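# Place lidded paper cup upright in carrier inside paper bag

## Task

Get the empty paper cup with its lid into the paper bag so it stands upright in the cup carrier. The carrier must end up lying flat on the bag's floor. The bag must stay open, uncrumpled and at full height on the table, with its rim pulled inward little compared with the start. Pressing hard on the cup's paper side fails the task immediately; pressing on the lid does not count.

## Robot and tools

Robot: two arms, left_arm and right_arm, each ending in a five-fingered hand. right_arm has a right hand and left_arm its mirror-image left hand. Calibrated bases in the scene frame: left_arm at (+0.064, +0.517, 0) m, right_arm at (+0.042, -0.470, 0) m, both turned only slightly about z.

Frames: the scene frame has its origin on the table surface midway between the arms, +z up, +x out over the table, and left_arm on the +y side. Each arm reports its hand point pose, velocities and wrist-camera pose in its own base frame. Fixed cameras and the table use the scene frame. Motion offsets are along the current Hand target's own axes. Hand point axes (right hand): +z runs along the straight fingers toward the tips, +y points out of the palm face (the palm surface sits at y = -0.062 m), +x crosses the palm away from the thumb. On the left hand +x points toward the thumb instead. A rigid mast sticks out at the wrist on the palm side (x +0.05 to +0.10, z -0.16 to -0.11, up to y = +0.06 m; x sign flips on the left hand) and can strike objects.

The 48-number row, every value in [-1, 1], always full length even if one arm is idle: left_arm dx, dy, dz, rx, ry, rz; then 16 left hand motor goals; left current_limit, speed; then the same 24 for right_arm. Pose numbers are offsets, not poses: they count from that arm's Hand target as it stood when the action or move began, with 1.0 meaning 0.6 m or 180 degrees; rx, ry, rz form one rotation vector. Six zeros re-command the existing Hand target. Motor order per hand: index_mcp, index_abd, index_pip, index_dip, middle_mcp, middle_abd, middle_pip, middle_dip, ring_mcp, ring_abd, ring_pip, ring_dip, thumb_cmc, thumb_axl, thumb_mcp, thumb_ipl. These are absolute goal angles scaled between each hinge's stops; 0 is itself a goal. Straight values: finger _mcp +0.75, _abd 0.00, _pip +0.58, _dip +0.70; thumb_cmc +0.71, thumb_axl +0.68, thumb_mcp +0.23, thumb_ipl +0.17. Moving toward -1 curls fingers toward the palm and swings the thumb round in front of the palm. current_limit maps -1..+1 to 0..550 mA (floor 11 mA); speed sets (speed + 1) / 2 of 8.5 rad/s. Initial values +0.4 and -0.6. To leave a hand untouched, echo its hand_goal, hand_current_limit and hand_speed.

Tools:
- execute_actions(actions, cameras): actions is a list of actions; each action holds up to 15 rows, one per 1/30 s step, and a short table repeats its last row. Every row of one action is measured from that action's starting Hand target. Images come back only for an empty list or when cameras names them (["all"], [], or names).
- move(target, speed, blend, stop_force, zero, blocking, cameras): straight-line path for each hand point. target is one row or up to 15 rows, all offsets from the same starting Hand targets. speed in m/s, 0.002 to 3.6, default 0.25 (rotation capped at twice that in rad/s), one value or one per target. blend in metres rounds corners in a list. stop_force in N, 3 to 120, ends an arm's path on a push against its travel; unreliable while the hand turns, and omit it when backing off a contact. zero (default true) re-zeroes force before the move. blocking=false returns early, not allowed with stop_force. Duration 0.5 s minimum, 10 s maximum. Paths ignore obstacles and the other arm; avoid routing near an arm's own base.
- wait(seconds 0 to 10), stop(), zoom_image(camera, region [x0, y0, x1, y1] in pixels, at most 504 by 504), zero_wrist_force(arm), finished_scene(scene = 1).

Cameras: cam_head_left, cam_head_right, cam_high, cam_low (each 896x504), cam_left_wrist, cam_right_wrist (672x504, fisheye).

Results: end_effector_position (m), end_effector_quat_wxyz, velocities (m/s, rad/s), Hand target (the last commanded pose after clipping; the hand may rest short of it, and the next command asks for it again), joint positions and torques, Wrist force and Wrist torque in hand axes (force from the surface into the arm) plus a peak line, and per motor hand_goal, hand_measured, hand_current_ma and hand_state (moving, goal, blocked, overload). A move adds a move: line with the ending (done, off_target, moving, held, fault) and limits such as paced or held. done only means the arm reached its pose, not that nothing was touched.

Cautions: commanded orientation is clipped to within 32 degrees of the measured one each step. Arms are stiff, so aiming past a firm contact presses hard. A net force of about 150 N (give or take 25 N) or a joint torque at its limit (wrist joints 25.4 N m, others 136 N m) stops that arm for 10 s. A finger motor at 495 mA or more for 5 s shuts off for 10 s. Motors that reach 85 °C brake the arm for 30 to 60 s. Keep the hands from pressing on each other. Grip the cup only gently at its paper wall, or use the lid; don't crush or tip the bag, don't drop or fling anything, and keep everything on the table. Loose objects can get short outside pushes.

Each tool is called as name(argument=value, ...) on one line, values as JSON.

## Session

execute_actions(actions=[])

Scene clock: 0.00 s.
left_arm: end_effector_position=(+0.7993, -0.2224, +0.2044) hand_goal=(+0.754, +0.000, +0.576, +0.696, +0.754, +0.000, +0.576, +0.696, +0.754, +0.000, +0.576, +0.696, +0.714, +0.678, +0.226, +0.168) hand_measured=(+0.754, +0.000, +0.576, +0.696, +0.754, +0.000, +0.576, +0.696, +0.754, +0.000, +0.576, +0.696, +0.714, +0.678, +0.226, +0.168) hand_current_ma=(+0, +0, +0, +0, +0, +0, +0, +0, +0, +0, +0, +0, +0, +0, +0, +0) hand_state=(goal, goal, goal, goal, goal, goal, goal, goal, goal, goal, goal, goal, goal, goal, goal, goal) hand_current_limit=0.40 hand_speed=-0.60 end_effector_quat_wxyz=(+0.019, +0.421, +0.907, +0.013) | right_arm: end_effector_position=(+0.5944, +0.2601, +0.1777) hand_goal=(+0.754, +0.000, +0.576, +0.696, +0.754, +0.000, +0.576, +0.696, +0.754, +0.000, +0.576, +0.696, +0.714, +0.678, +0.226, +0.168) hand_measured=(+0.754, +0.000, +0.576, +0.696, +0.754, +0.000, +0.576, +0.696, +0.754, +0.000, +0.576, +0.696, +0.714, +0.678, +0.226, +0.168) hand_current_ma=(+0, +0, +0, +0, +0, +0, +0, +0, +0, +0, +0, +0, +0, +0, +0, +0) hand_state=(goal, goal, overload, goal, goal, goal, goal, goal, goal, goal, goal, goal, goal, goal, goal, goal) hand_current_limit=0.40 hand_speed=-0.60 end_effector_quat_wxyz=(+0.406, +0.863, +0.266, +0.140)
Joint positions: left_arm=[2.928 -2.338 -0.91 -1.422 1.589 -0.913] | right_arm=[0.566 -0.932 1.637 -2.356 -2.455 1.501]
Joint velocities: within noise
Joint torques (N m): no reading
Motor temperatures (°C): left_arm=[31 22 22 38 28 30] | right_arm=[45 22 24 38 37 30]
Wrist force (N): no reading
Wrist torque (N m): no reading
Wrist force, peak (N): no reading
Hand target: left_arm +0.7993, -0.2224, +0.2044; +0.019, +0.421, +0.907, +0.013 | right_arm +0.5944, +0.2601, +0.1777; +0.406, +0.863, +0.266, +0.140

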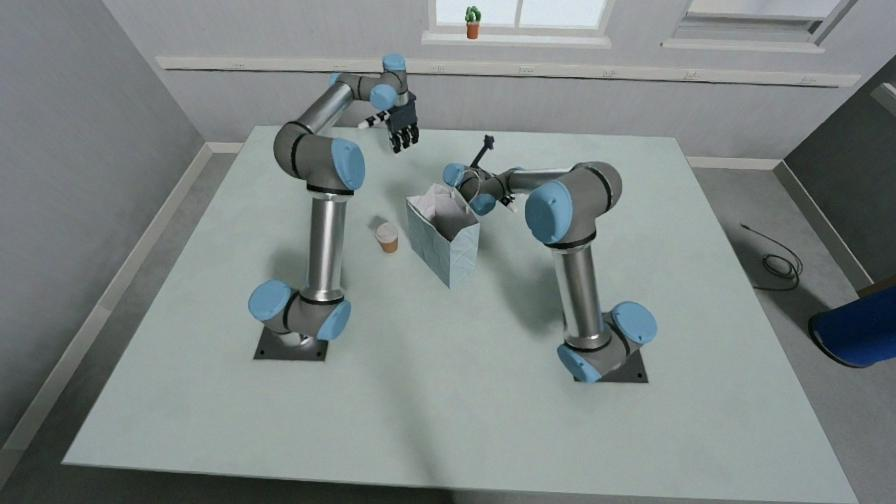

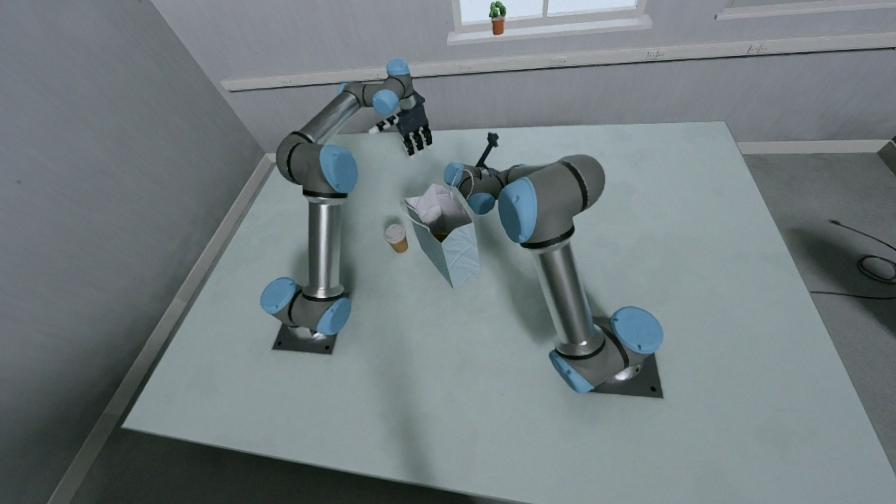

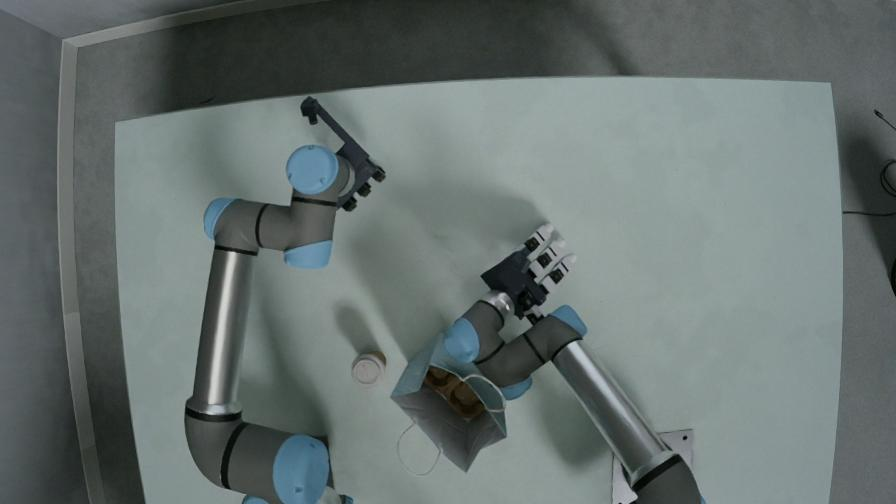

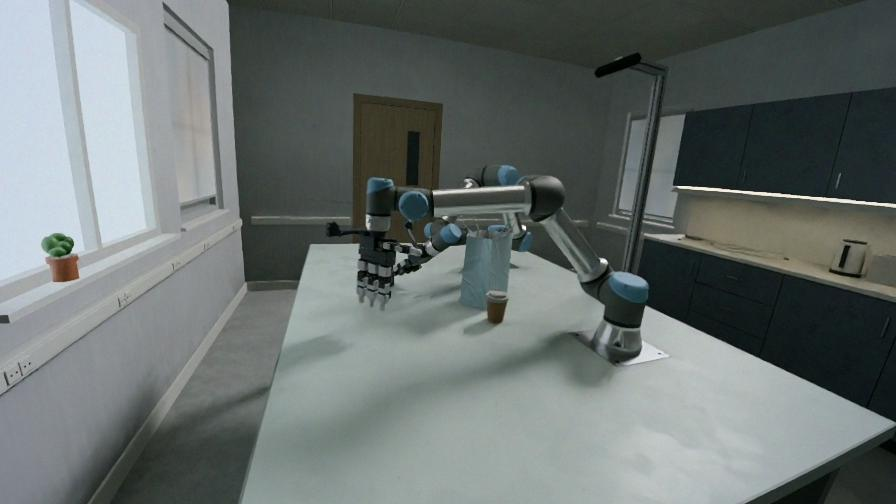

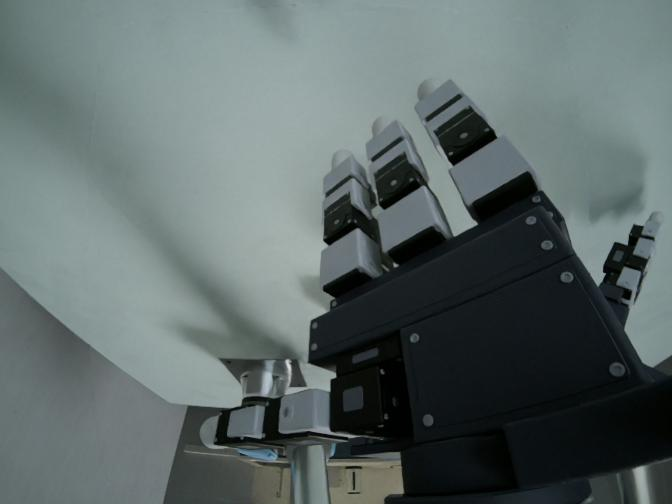

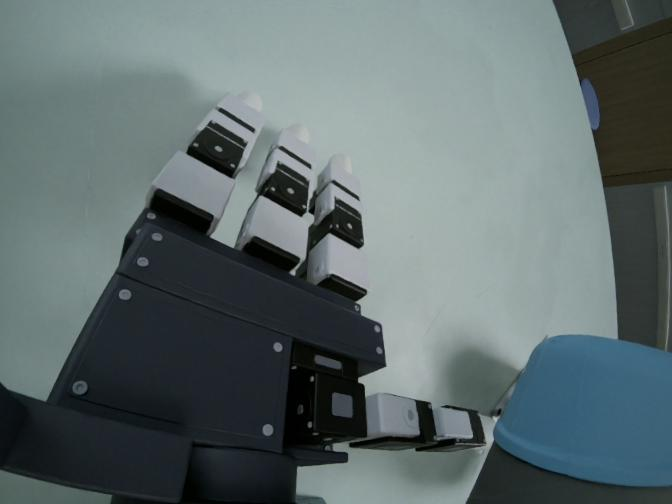

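zoom_image(camera="cam_high", region=[320, 280, 560, 500])

zoom_image(camera="cam_low", region=[400, 190, 560, 350])

zoom_image(camera="cam_head_left", region=[340, 150, 520, 300])

zoom_image(camera="cam_head_right", region=[340, 150, 520, 300])

Scaled by 2.100 from the camera's 896x504 image, which has a finer 1280x720 frame.

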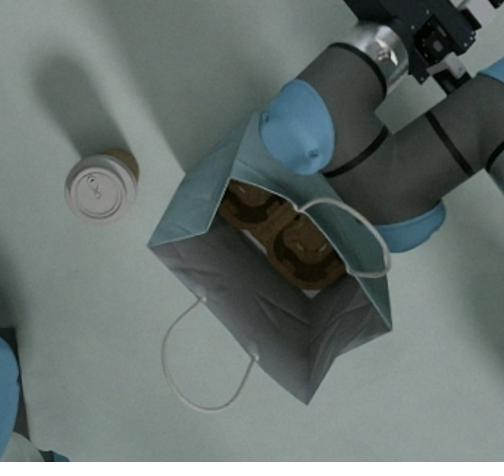

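Scaled by 3.150 from the camera's 896x504 image, which has a finer 1280x720 frame.

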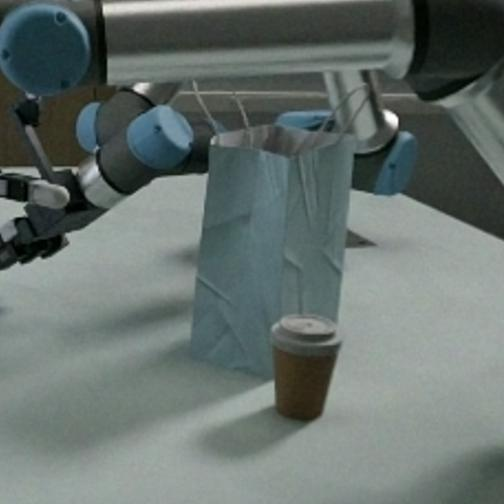

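Scaled by 2.800 from the camera's 896x504 image, which has a finer 1280x720 frame.

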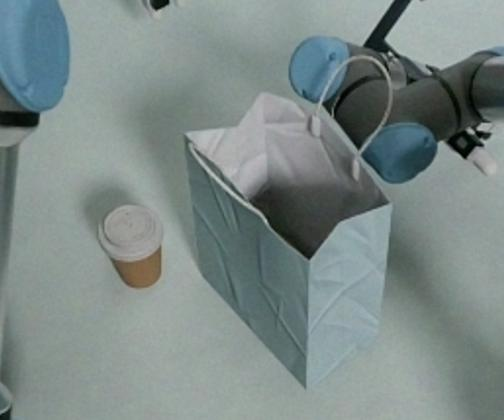

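Scaled by 2.800 from the camera's 896x504 image, which has a finer 1280x720 frame.

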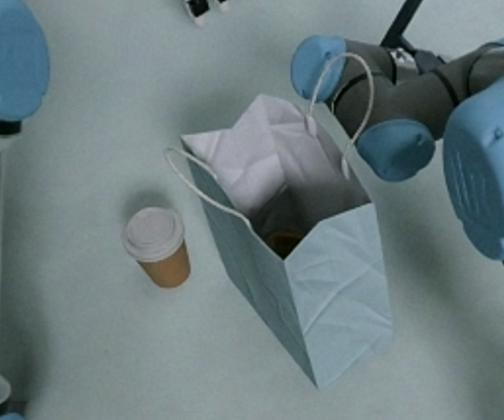

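move(target=[0,0,0,0,0,0, 0.754,0.167,0.576,0.696, 0.89,0,-0.664,-0.609, 0.754,-0.167,0.576,0.696, 0.714,0.678,0.787,0.168, 0.4,-0.6, -0.043,0.366,0.237,0,0,0, 0.754,0,0.576,0.696,0.754,0,0.576,0.696,0.754,0,0.576,0.696,0.714,0.678,0.226,0.168,0.4,-0.6], speed=0.15, cameras=["all"])

Scene clock: 5.37 s.
left_arm: end_effector_position=(+0.7993, -0.2224, +0.2044) hand_goal=(+0.754, +0.168, +0.576, +0.696, +0.890, +0.000, -0.664, -0.608, +0.754, -0.166, +0.576, +0.696, +0.714, +0.678, +0.788, +0.168) hand_measured=(+0.754, +0.164, +0.576, +0.696, +0.888, +0.000, -0.656, -0.604, +0.754, -0.162, +0.576, +0.696, +0.714, +0.678, +0.780, +0.168) hand_current_ma=(+0, +0, +0, +0, +0, +0, +2, +0, +0, +0, +0, +0, +0, +0, -2, +0) hand_state=(goal, goal, goal, goal, goal, goal, goal, goal, goal, goal, goal, goal, goal, goal, goal, goal) hand_current_limit=0.40 hand_speed=-0.60 end_effector_quat_wxyz=(+0.019, +0.421, +0.907, +0.013) | right_arm: end_effector_position=(+0.6259, +0.2008, +0.1993) hand_goal=(+0.754, +0.000, +0.576, +0.696, +0.754, +0.000, +0.576, +0.696, +0.754, +0.000, +0.576, +0.696, +0.714, +0.678, +0.226, +0.168) hand_measured=(+0.760, +0.000, +0.576, +0.696, +0.760, +0.000, +0.576, +0.696, +0.760, +0.000, +0.576, +0.696, +0.720, +0.678, +0.224, +0.168) hand_current_ma=(+4, +0, +0, +0, +4, +0, +0, +0, +4, +0, +0, +0, +4, +0, +0, +0) hand_state=(goal, goal, overload, goal, goal, goal, goal, goal, goal, goal, goal, goal, goal, goal, goal, goal) hand_current_limit=0.40 hand_speed=-0.60 end_effector_quat_wxyz=(+0.406, +0.864, +0.265, +0.139)
Joint positions: left_arm=[2.928 -2.338 -0.91 -1.422 1.589 -0.913] | right_arm=[0.462 -0.97 1.674 -2.474 -2.441 1.345]
Joint torques (N m): left_arm=[-2 53.15 24.42 2.71 0.22 0.32] | right_arm=[15.01 -36.7 -24.86 -1.06 -3.6 2.34]
Wrist force (N): left_arm=[-0.1 -0.2 0.1] | right_arm=[0.6 -0.4 0.9]
Wrist torque (N m): left_arm=[-0.01 0.02 0.00] | right_arm=[-0.14 -0.09 0.00]
Wrist force, peak (N): left_arm=[-0.4 0.1 0.1] | right_arm=[0.0 4.6 4.0]
Hand target: left_arm +0.7993, -0.2224, +0.2044; +0.019, +0.421, +0.907, +0.013 | right_arm +0.6258, +0.2010, +0.1992; +0.406, +0.864, +0.265, +0.139 (not the last commanded pose)
Off the commanded pose: left_arm 0.000 m, 0 deg | right_arm 0.192 m, 0 deg.
move: held (right_arm; a check stopped the path); limits=held
pose unreachable (right arm): on one or more control steps of this call, first in action 0 (counted from 0), this arm could not follow its commanded pose, so it was not sent that pose on those steps. It may still have moved: this result reports where it is.
cause: moving toward the commanded pose would bring two parts of the arm too close to each other (joints 4 (wrist 1) to 6 (wrist 3) lie between them).
camera_calibration:
cam_right_wrist: T_world_to_cam=[[-0.440792, -0.761702, 0.474882, 0.364518], [-0.851118, 0.522735, 0.0484387, 0.366415], [-0.285133, -0.382829, -0.878716, 0.554079], [0, 0, 0, 1]] pos_world=[0.630525, 0.298234, 0.296026]

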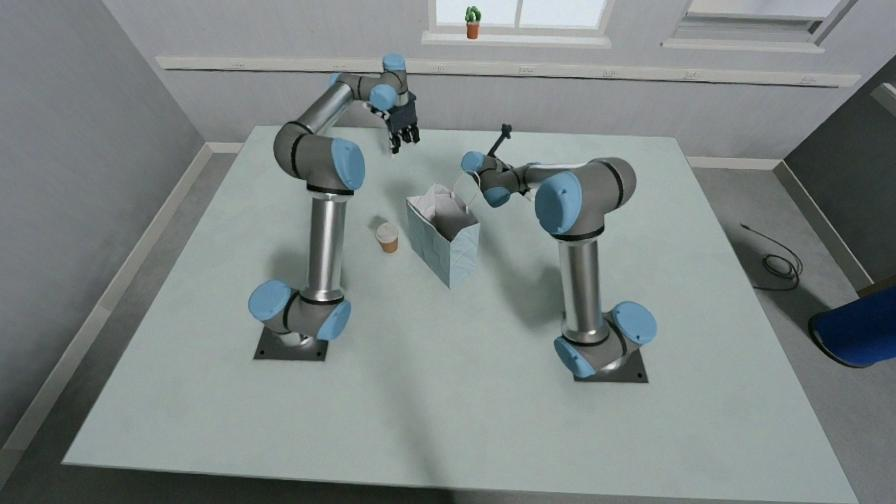

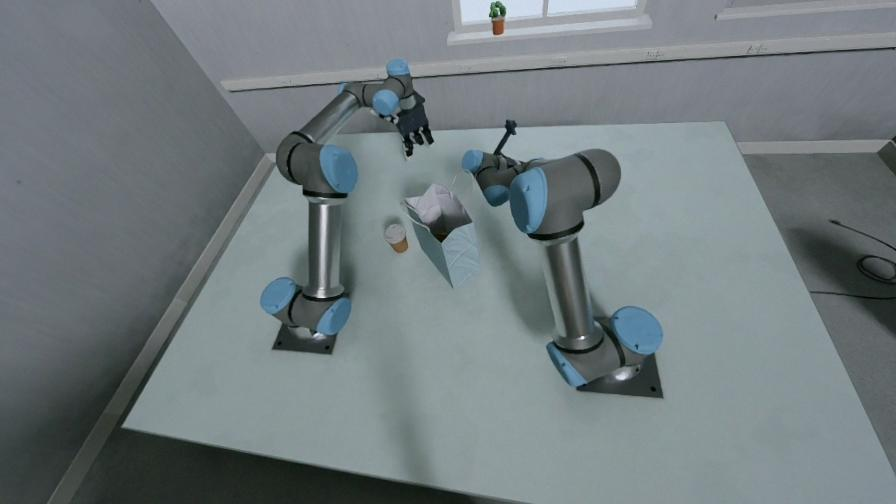

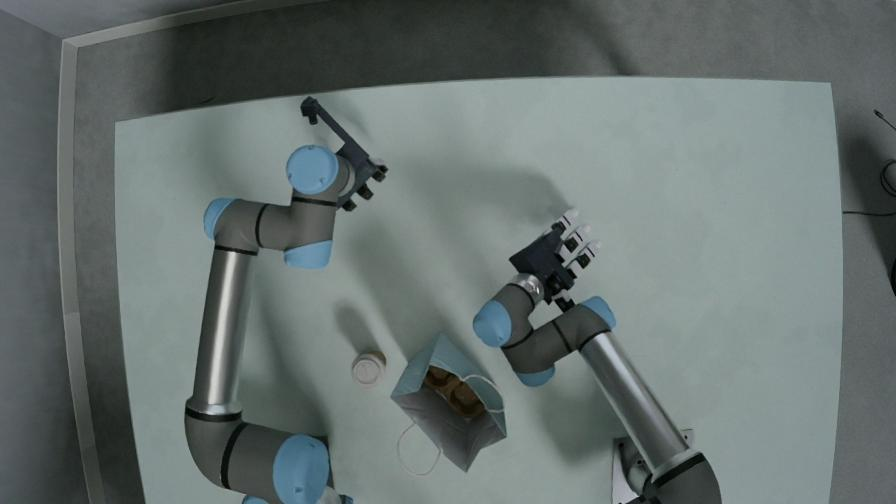

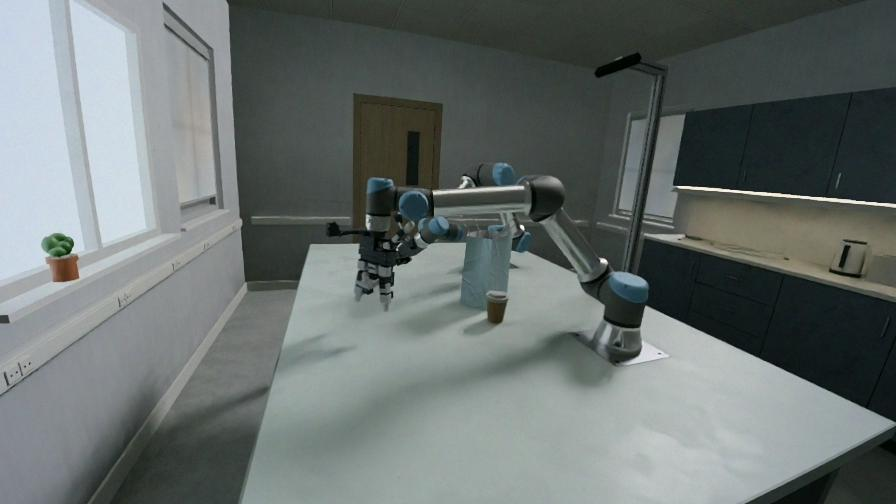

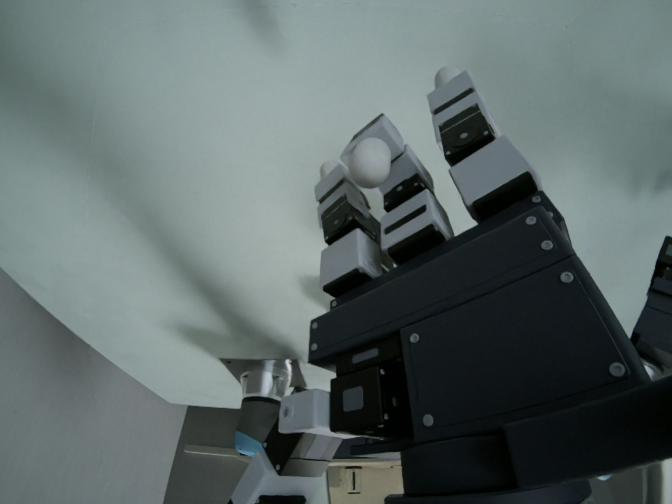

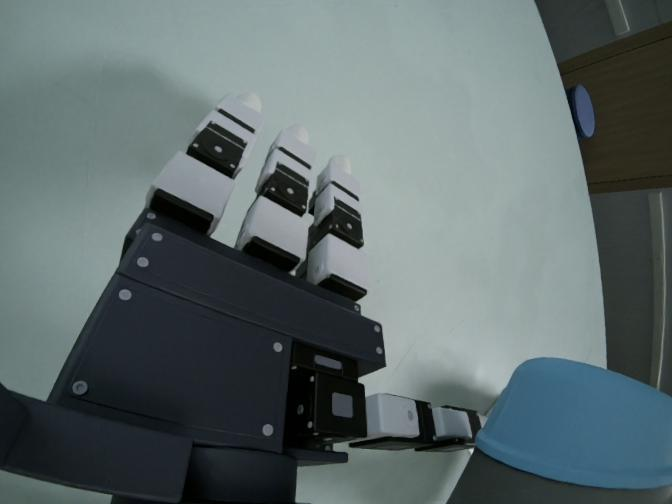

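move(target=[0,0,0,0,0,0, 0.754,0.167,0.576,0.696, 0.89,0,-0.664,-0.609, 0.754,-0.167,0.576,0.696, 0.714,0.678,0.787,0.168, 0.4,-0.6, -0.0749,0.161,0.1947,-0.0036,-0.1077,0.0877, 0.754,0,0.576,0.696,0.754,0,0.576,0.696,0.754,0,0.576,0.696,0.714,0.678,0.226,0.168,0.4,-0.6], speed=0.15, cameras=["cam_high"])

Scene clock: 7.73 s.
left_arm: end_effector_position=(+0.7993, -0.2224, +0.2044) hand_goal=(+0.754, +0.168, +0.576, +0.696, +0.890, +0.000, -0.664, -0.608, +0.754, -0.166, +0.576, +0.696, +0.714, +0.678, +0.788, +0.168) hand_measured=(+0.754, +0.164, +0.576, +0.696, +0.888, +0.000, -0.656, -0.604, +0.754, -0.162, +0.576, +0.696, +0.714, +0.678, +0.780, +0.168) hand_current_ma=(+0, +0, +0, +0, +0, +0, +2, +0, +0, +0, +0, +0, +0, +0, -2, +0) hand_state=(goal, goal, goal, goal, goal, goal, goal, goal, goal, goal, goal, goal, goal, goal, goal, goal) hand_current_limit=0.40 hand_speed=-0.60 end_effector_quat_wxyz=(+0.019, +0.421, +0.907, +0.013) | right_arm: end_effector_position=(+0.6752, +0.0509, +0.1992) hand_goal=(+0.754, +0.000, +0.576, +0.696, +0.754, +0.000, +0.576, +0.696, +0.754, +0.000, +0.576, +0.696, +0.714, +0.678, +0.226, +0.168) hand_measured=(+0.760, +0.000, +0.576, +0.696, +0.760, +0.000, +0.576, +0.696, +0.760, +0.000, +0.576, +0.696, +0.720, +0.678, +0.224, +0.168) hand_current_ma=(+4, +0, +0, +0, +4, +0, +0, +0, +4, +0, +0, +0, +4, +0, +0, +0) hand_state=(goal, goal, overload, goal, goal, goal, goal, goal, goal, goal, goal, goal, goal, goal, goal, goal) hand_current_limit=0.40 hand_speed=-0.60 end_effector_quat_wxyz=(+0.427, +0.900, +0.072, +0.048)
Joint positions: left_arm=[2.928 -2.338 -0.91 -1.422 1.589 -0.913] | right_arm=[0.219 -0.882 1.442 -2.096 -2.458 1.648]
Joint torques (N m): left_arm=[-1.81 52.47 24.85 2.97 0.05 0.06] | right_arm=[-13.08 -40.86 -26.01 -0.86 0 2.27]
Wrist force (N): left_arm=[-0.1 0.2 0.2] | right_arm=[0.2 -0.4 0.0]
Wrist torque (N m): left_arm=[0.03 0.02 -0.01] | right_arm=[-0.03 0.00 -0.07]
Wrist force, peak (N): left_arm=[-0.1 0.3 0.0] | right_arm=[0.4 -0.5 1.1]
Hand target: left_arm +0.7993, -0.2224, +0.2044; +0.019, +0.421, +0.907, +0.013 | right_arm +0.6753, +0.0508, +0.1992; +0.427, +0.900, +0.071, +0.048
Off the commanded pose: left_arm 0.000 m, 0 deg | right_arm 0.000 m, 0 deg.
move: done
Images, in order (width x height): cam_high 896x504.

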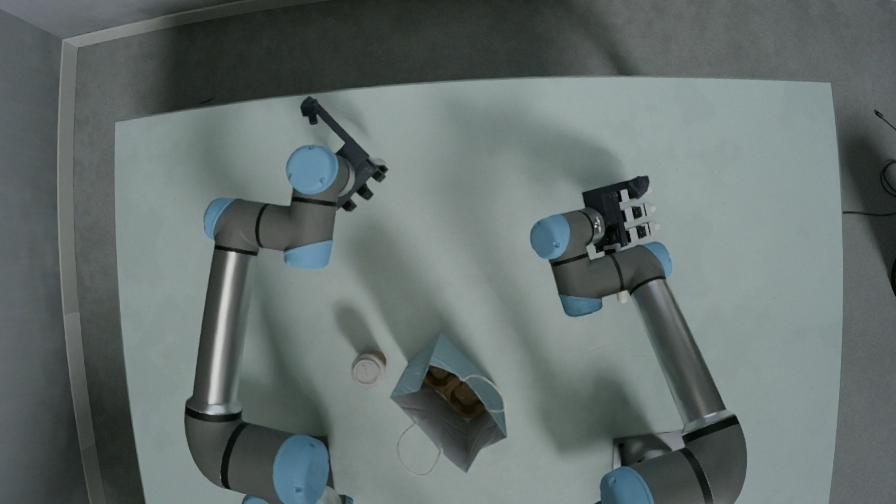

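move(target=[0.384,-0.527,-0.2392,0.0148,0.0021,0.2512, 0.754,0.167,0.576,0.696, 0.89,0,-0.664,-0.609, 0.754,-0.167,0.576,0.696, 0.714,0.678,0.787,0.168, 0.4,-0.6, 0,0,0,0,0,0, 0.754,0,0.576,0.696,0.754,0,0.576,0.696,0.754,0,0.576,0.696,0.714,0.678,0.226,0.168,0.4,-0.6], speed=0.2, cameras=["all"])

Scene clock: 11.03 s.
left_arm: end_effector_position=(+0.4031, -0.2512, +0.3299) hand_goal=(+0.754, +0.168, +0.576, +0.696, +0.890, +0.000, -0.664, -0.608, +0.754, -0.166, +0.576, +0.696, +0.714, +0.678, +0.788, +0.168) hand_measured=(+0.754, +0.164, +0.576, +0.696, +0.888, +0.000, -0.656, -0.604, +0.754, -0.162, +0.576, +0.696, +0.714, +0.678, +0.780, +0.168) hand_current_ma=(+0, +0, +0, +0, +0, +0, +2, +0, +0, +0, +0, +0, +0, +0, -2, +0) hand_state=(goal, goal, goal, goal, goal, goal, goal, goal, goal, goal, goal, goal, goal, goal, goal, goal) hand_current_limit=0.40 hand_speed=-0.60 end_effector_quat_wxyz=(+0.000, +0.738, +0.675, +0.000) | right_arm: end_effector_position=(+0.6753, +0.0508, +0.1992) hand_goal=(+0.754, +0.000, +0.576, +0.696, +0.754, +0.000, +0.576, +0.696, +0.754, +0.000, +0.576, +0.696, +0.714, +0.678, +0.226, +0.168) hand_measured=(+0.760, +0.000, +0.576, +0.696, +0.760, +0.000, +0.576, +0.696, +0.760, +0.000, +0.576, +0.696, +0.720, +0.678, +0.224, +0.168) hand_current_ma=(+4, +0, +0, +0, +4, +0, +0, +0, +4, +0, +0, +0, +4, +0, +0, +0) hand_state=(goal, goal, overload, goal, goal, goal, goal, goal, goal, goal, goal, goal, goal, goal, goal, goal) hand_current_limit=0.40 hand_speed=-0.60 end_effector_quat_wxyz=(+0.427, +0.900, +0.071, +0.048)
Joint positions: left_arm=[2.77 -1.333 -1.849 -1.53 1.572 -0.283] | right_arm=[0.219 -0.882 1.441 -2.095 -2.458 1.648]
Joint torques (N m): left_arm=[-11.96 22.89 18.72 0.33 -1.98 1.7] | right_arm=[-13.52 -41.14 -26.4 -0.68 0.28 2.27]
Wrist force (N): left_arm=[-0.3 0.6 0.0] | right_arm=[0.2 -0.5 0.1]
Wrist torque (N m): left_arm=[0.10 0.06 -0.12] | right_arm=[-0.05 -0.01 -0.07]
Wrist force, peak (N): left_arm=[-0.7 0.9 0.4] | right_arm=[0.1 -0.9 0.1]
Hand target: left_arm +0.4029, -0.2512, +0.3299; +0.000, +0.738, +0.675, +0.000 | right_arm +0.6753, +0.0508, +0.1992; +0.427, +0.900, +0.071, +0.048
Off the commanded pose: left_arm 0.000 m, 0 deg | right_arm 0.000 m, 0 deg.
move: done
camera_calibration:
cam_left_wrist: T_world_to_cam=[[-0.74117, -0.671265, 0.0083745, 0.102109], [-0.432391, 0.486889, 0.758931, -0.00964521], [-0.513521, 0.558876, -0.651117, 0.684175], [0, 0, 0, 1]] pos_world=[0.422848, -0.309131, 0.451943]
cam_right_wrist: T_world_to_cam=[[-0.721411, -0.503734, 0.475203, 0.448364], [-0.550343, 0.833551, 0.0481146, 0.268044], [-0.420343, -0.226814, -0.87856, 0.59391], [0, 0, 0, 1]] pos_world=[0.720617, 0.137135, 0.295825]

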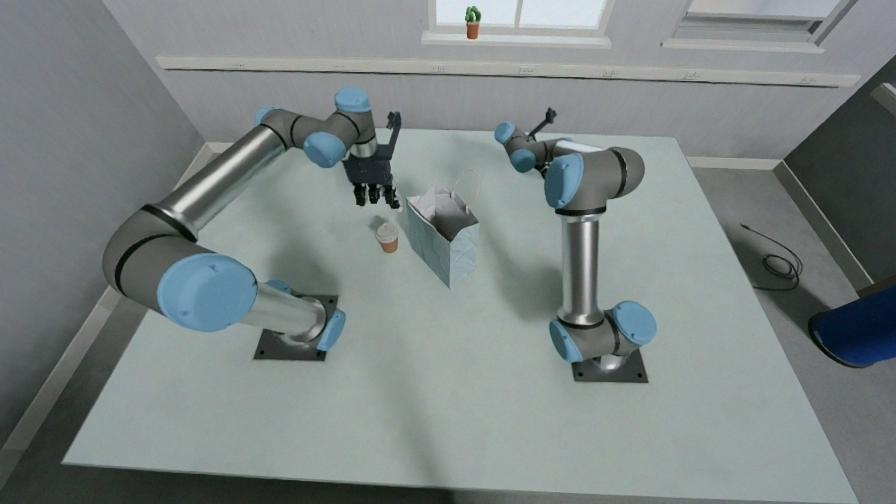

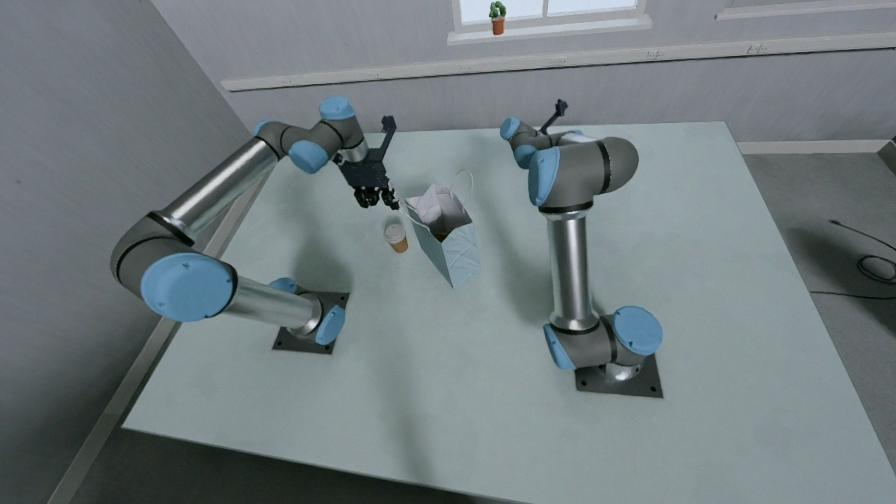

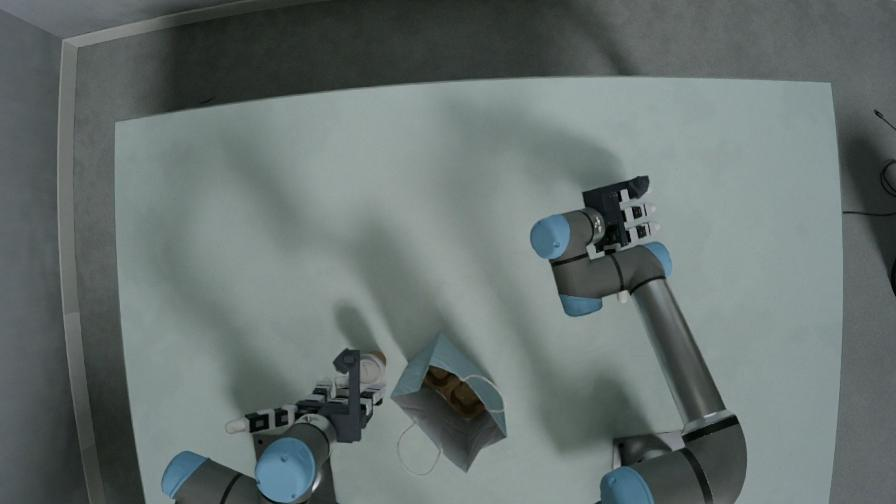

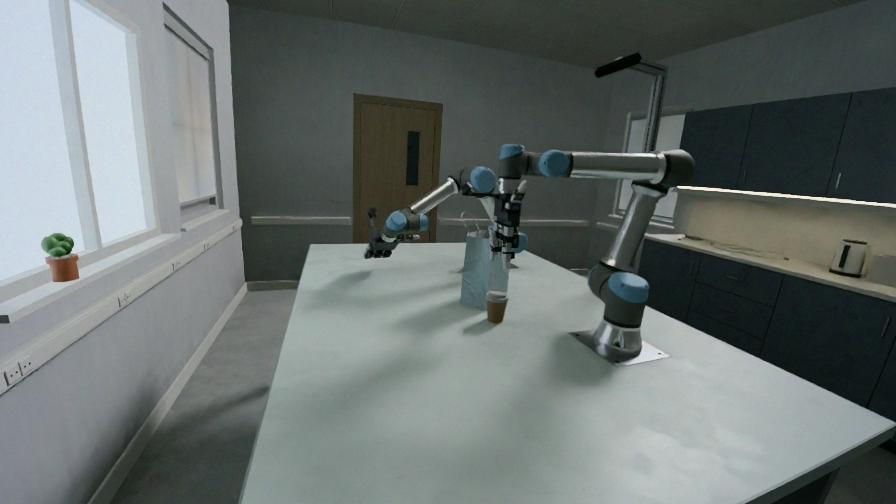

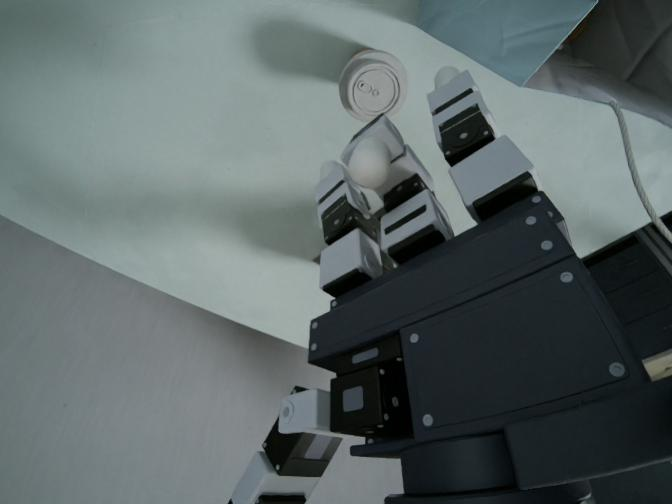

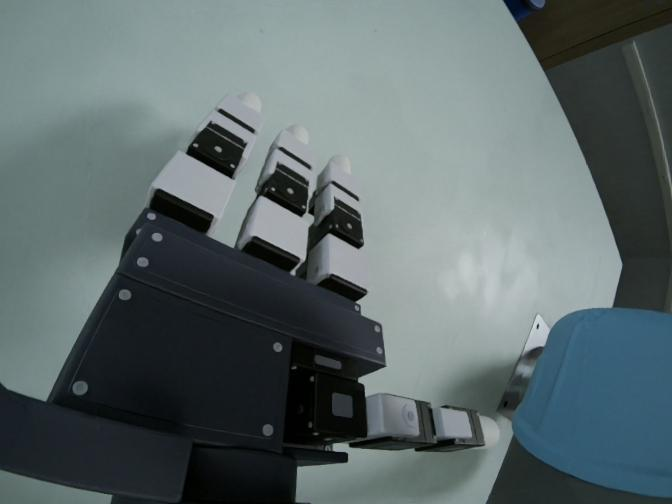

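zoom_image(camera="cam_left_wrist", region=[280, 20, 580, 245])

zoom_image(camera="cam_high", region=[220, 320, 460, 500])

zoom_image(camera="cam_low", region=[420, 130, 580, 350])

Scaled by 1.680 from the camera's 672x504 image, which has a finer 960x720 frame.

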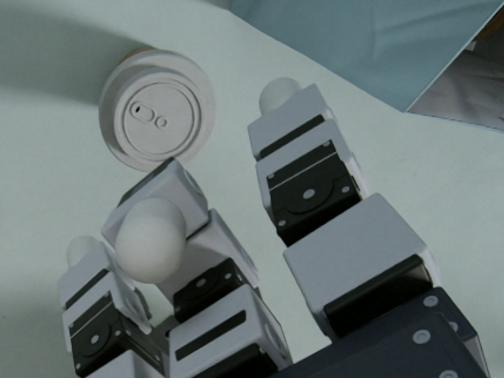

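Scaled by 2.100 from the camera's 896x504 image, which has a finer 1280x720 frame.

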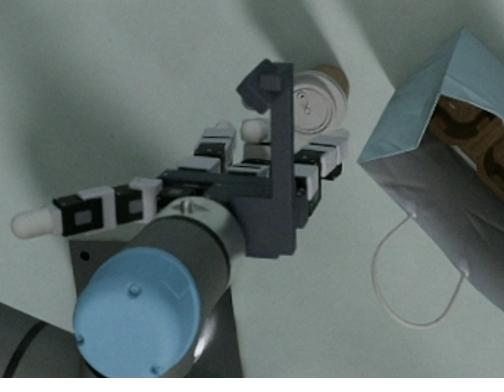

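Scaled by 2.291 from the camera's 896x504 image, which has a finer 1280x720 frame.

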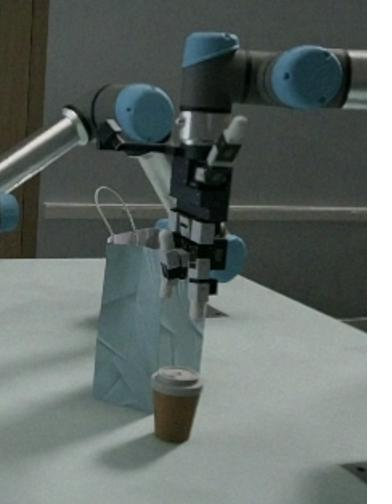

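move(target=[-0.005,-0.0217,0.1,0,0,0, 0.754,0.167,0.576,0.696, 0.89,0,-0.664,-0.609, 0.754,-0.167,0.576,0.696, 0.714,0.678,0.787,0.168, 0.4,-0.6, 0,0,0,0,0,0, 0.754,0,0.576,0.696,0.754,0,0.576,0.696,0.754,0,0.576,0.696,0.714,0.678,0.226,0.168,0.4,-0.6], speed=0.15, cameras=["cam_high","cam_low","cam_left_wrist","cam_head_left"])

zoom_image(camera="cam_left_wrist", region=[280, 20, 580, 245])

zoom_image(camera="cam_low", region=[440, 190, 560, 340])

Scene clock: 12.87 s.
left_arm: end_effector_position=(+0.3897, -0.2530, +0.2701) hand_goal=(+0.754, +0.168, +0.576, +0.696, +0.890, +0.000, -0.664, -0.608, +0.754, -0.166, +0.576, +0.696, +0.714, +0.678, +0.788, +0.168) hand_measured=(+0.754, +0.164, +0.576, +0.696, +0.888, +0.000, -0.656, -0.604, +0.754, -0.162, +0.576, +0.696, +0.714, +0.678, +0.780, +0.168) hand_current_ma=(+0, +0, +0, +0, +0, +0, +1, +0, +0, +0, +0, +0, +0, +0, -2, +0) hand_state=(goal, goal, goal, goal, goal, goal, goal, goal, goal, goal, goal, goal, goal, goal, goal, goal) hand_current_limit=0.40 hand_speed=-0.60 end_effector_quat_wxyz=(+0.000, +0.738, +0.675, +0.000) | right_arm: end_effector_position=(+0.6753, +0.0508, +0.1992) hand_goal=(+0.754, +0.000, +0.576, +0.696, +0.754, +0.000, +0.576, +0.696, +0.754, +0.000, +0.576, +0.696, +0.714, +0.678, +0.226, +0.168) hand_measured=(+0.760, +0.000, +0.576, +0.696, +0.760, +0.000, +0.576, +0.696, +0.760, +0.000, +0.576, +0.696, +0.720, +0.678, +0.224, +0.168) hand_current_ma=(+4, +0, +0, +0, +4, +0, +0, +0, +4, +0, +0, +0, +4, +0, +0, +0) hand_state=(goal, goal, overload, goal, goal, goal, goal, goal, goal, goal, goal, goal, goal, goal, goal, goal) hand_current_limit=0.40 hand_speed=-0.60 end_effector_quat_wxyz=(+0.427, +0.900, +0.071, +0.048)
Joint positions: left_arm=[2.753 -1.327 -2.008 -1.378 1.572 -0.3] | right_arm=[0.219 -0.882 1.441 -2.095 -2.458 1.648]
Joint torques (N m): left_arm=[-11.64 3.65 17.97 5.47 2.25 -1.3] | right_arm=[-13.52 -42.33 -26.91 -0.72 0.02 2.17]
Wrist force (N): left_arm=[-0.1 0.3 0.2] | right_arm=[0.3 -0.8 -0.2]
Wrist torque (N m): left_arm=[0.04 0.03 0.00] | right_arm=[-0.06 -0.01 -0.06]
Wrist force, peak (N): left_arm=[-0.1 0.8 -0.6] | right_arm=[0.4 -0.9 0.0]
Hand target: left_arm +0.3897, -0.2530, +0.2699; +0.000, +0.738, +0.675, +0.000 | right_arm +0.6753, +0.0508, +0.1992; +0.427, +0.900, +0.071, +0.048
Off the commanded pose: left_arm 0.000 m, 0 deg | right_arm 0.000 m, 0 deg.
move: done
camera_calibration:
cam_left_wrist: T_world_to_cam=[[-0.741371, -0.671043, 0.00839667, 0.0916136], [-0.432206, 0.487, 0.758965, 0.0307675], [-0.513388, 0.559046, -0.651077, 0.639347], [0, 0, 0, 1]] pos_world=[0.40945, -0.310931, 0.392143]
Images, in order (width x height): cam_head_left 896x504, cam_high 896x504, cam_low 896x504, cam_left_wrist 672x504.

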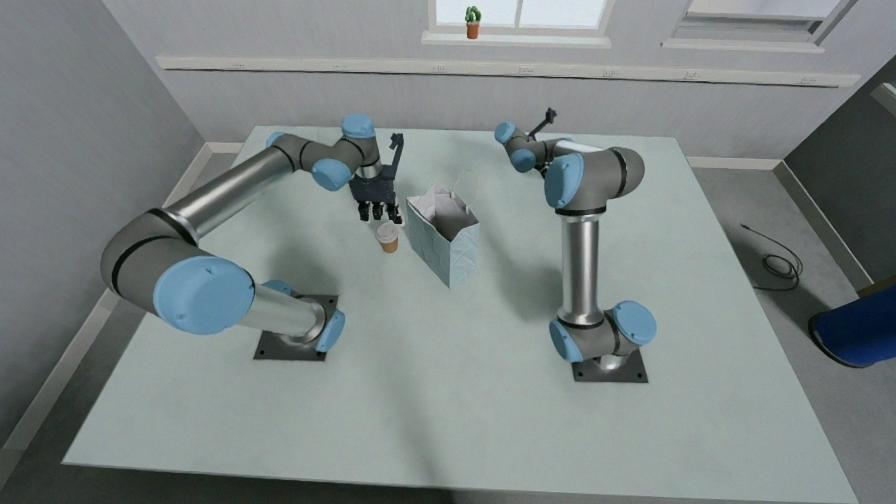

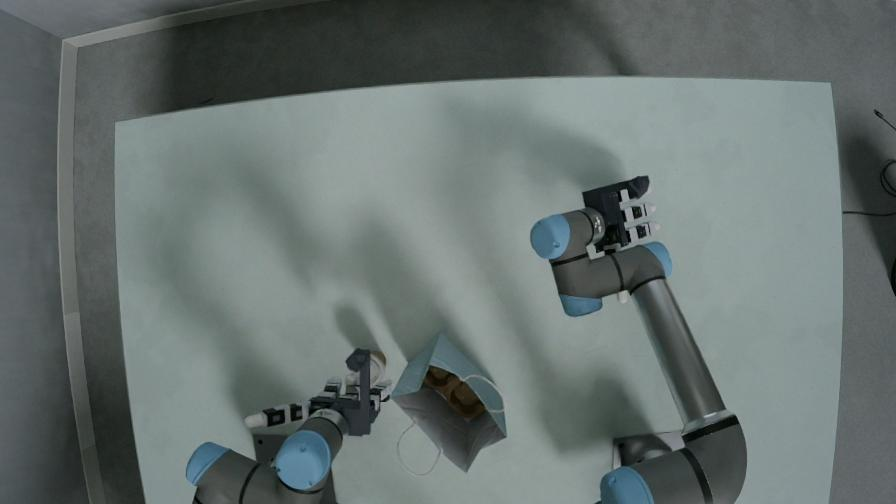

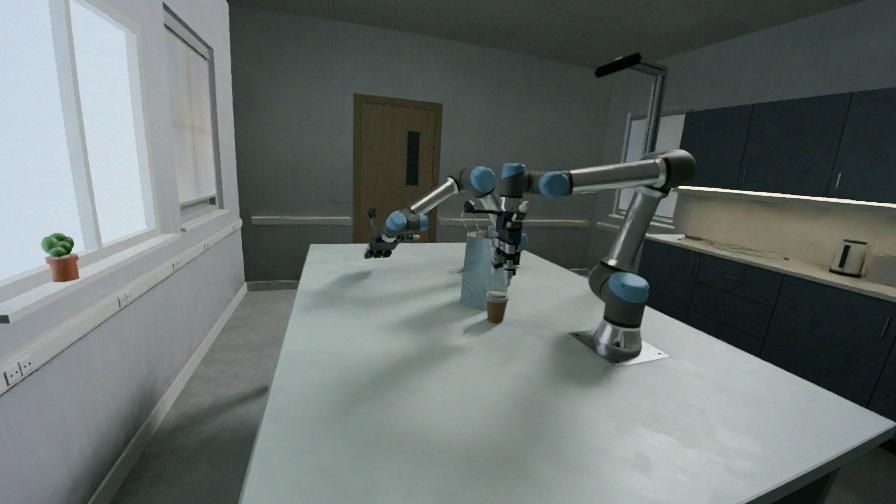

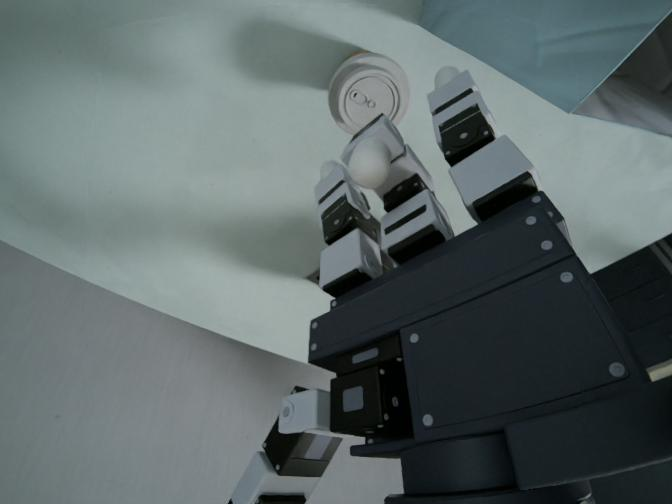

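Scaled by 1.680 from the camera's 672x504 image, which has a finer 960x720 frame.

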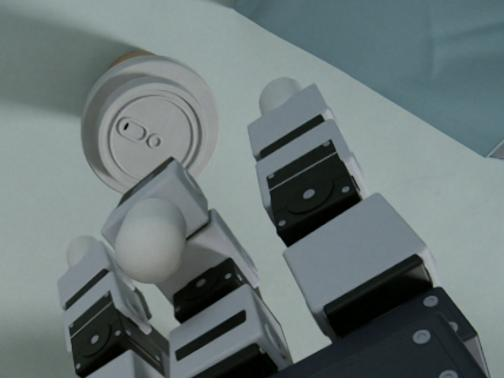

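Scaled by 3.360 from the camera's 896x504 image, which has a finer 1280x720 frame.

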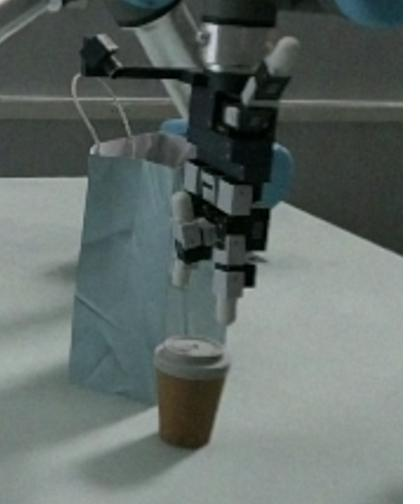

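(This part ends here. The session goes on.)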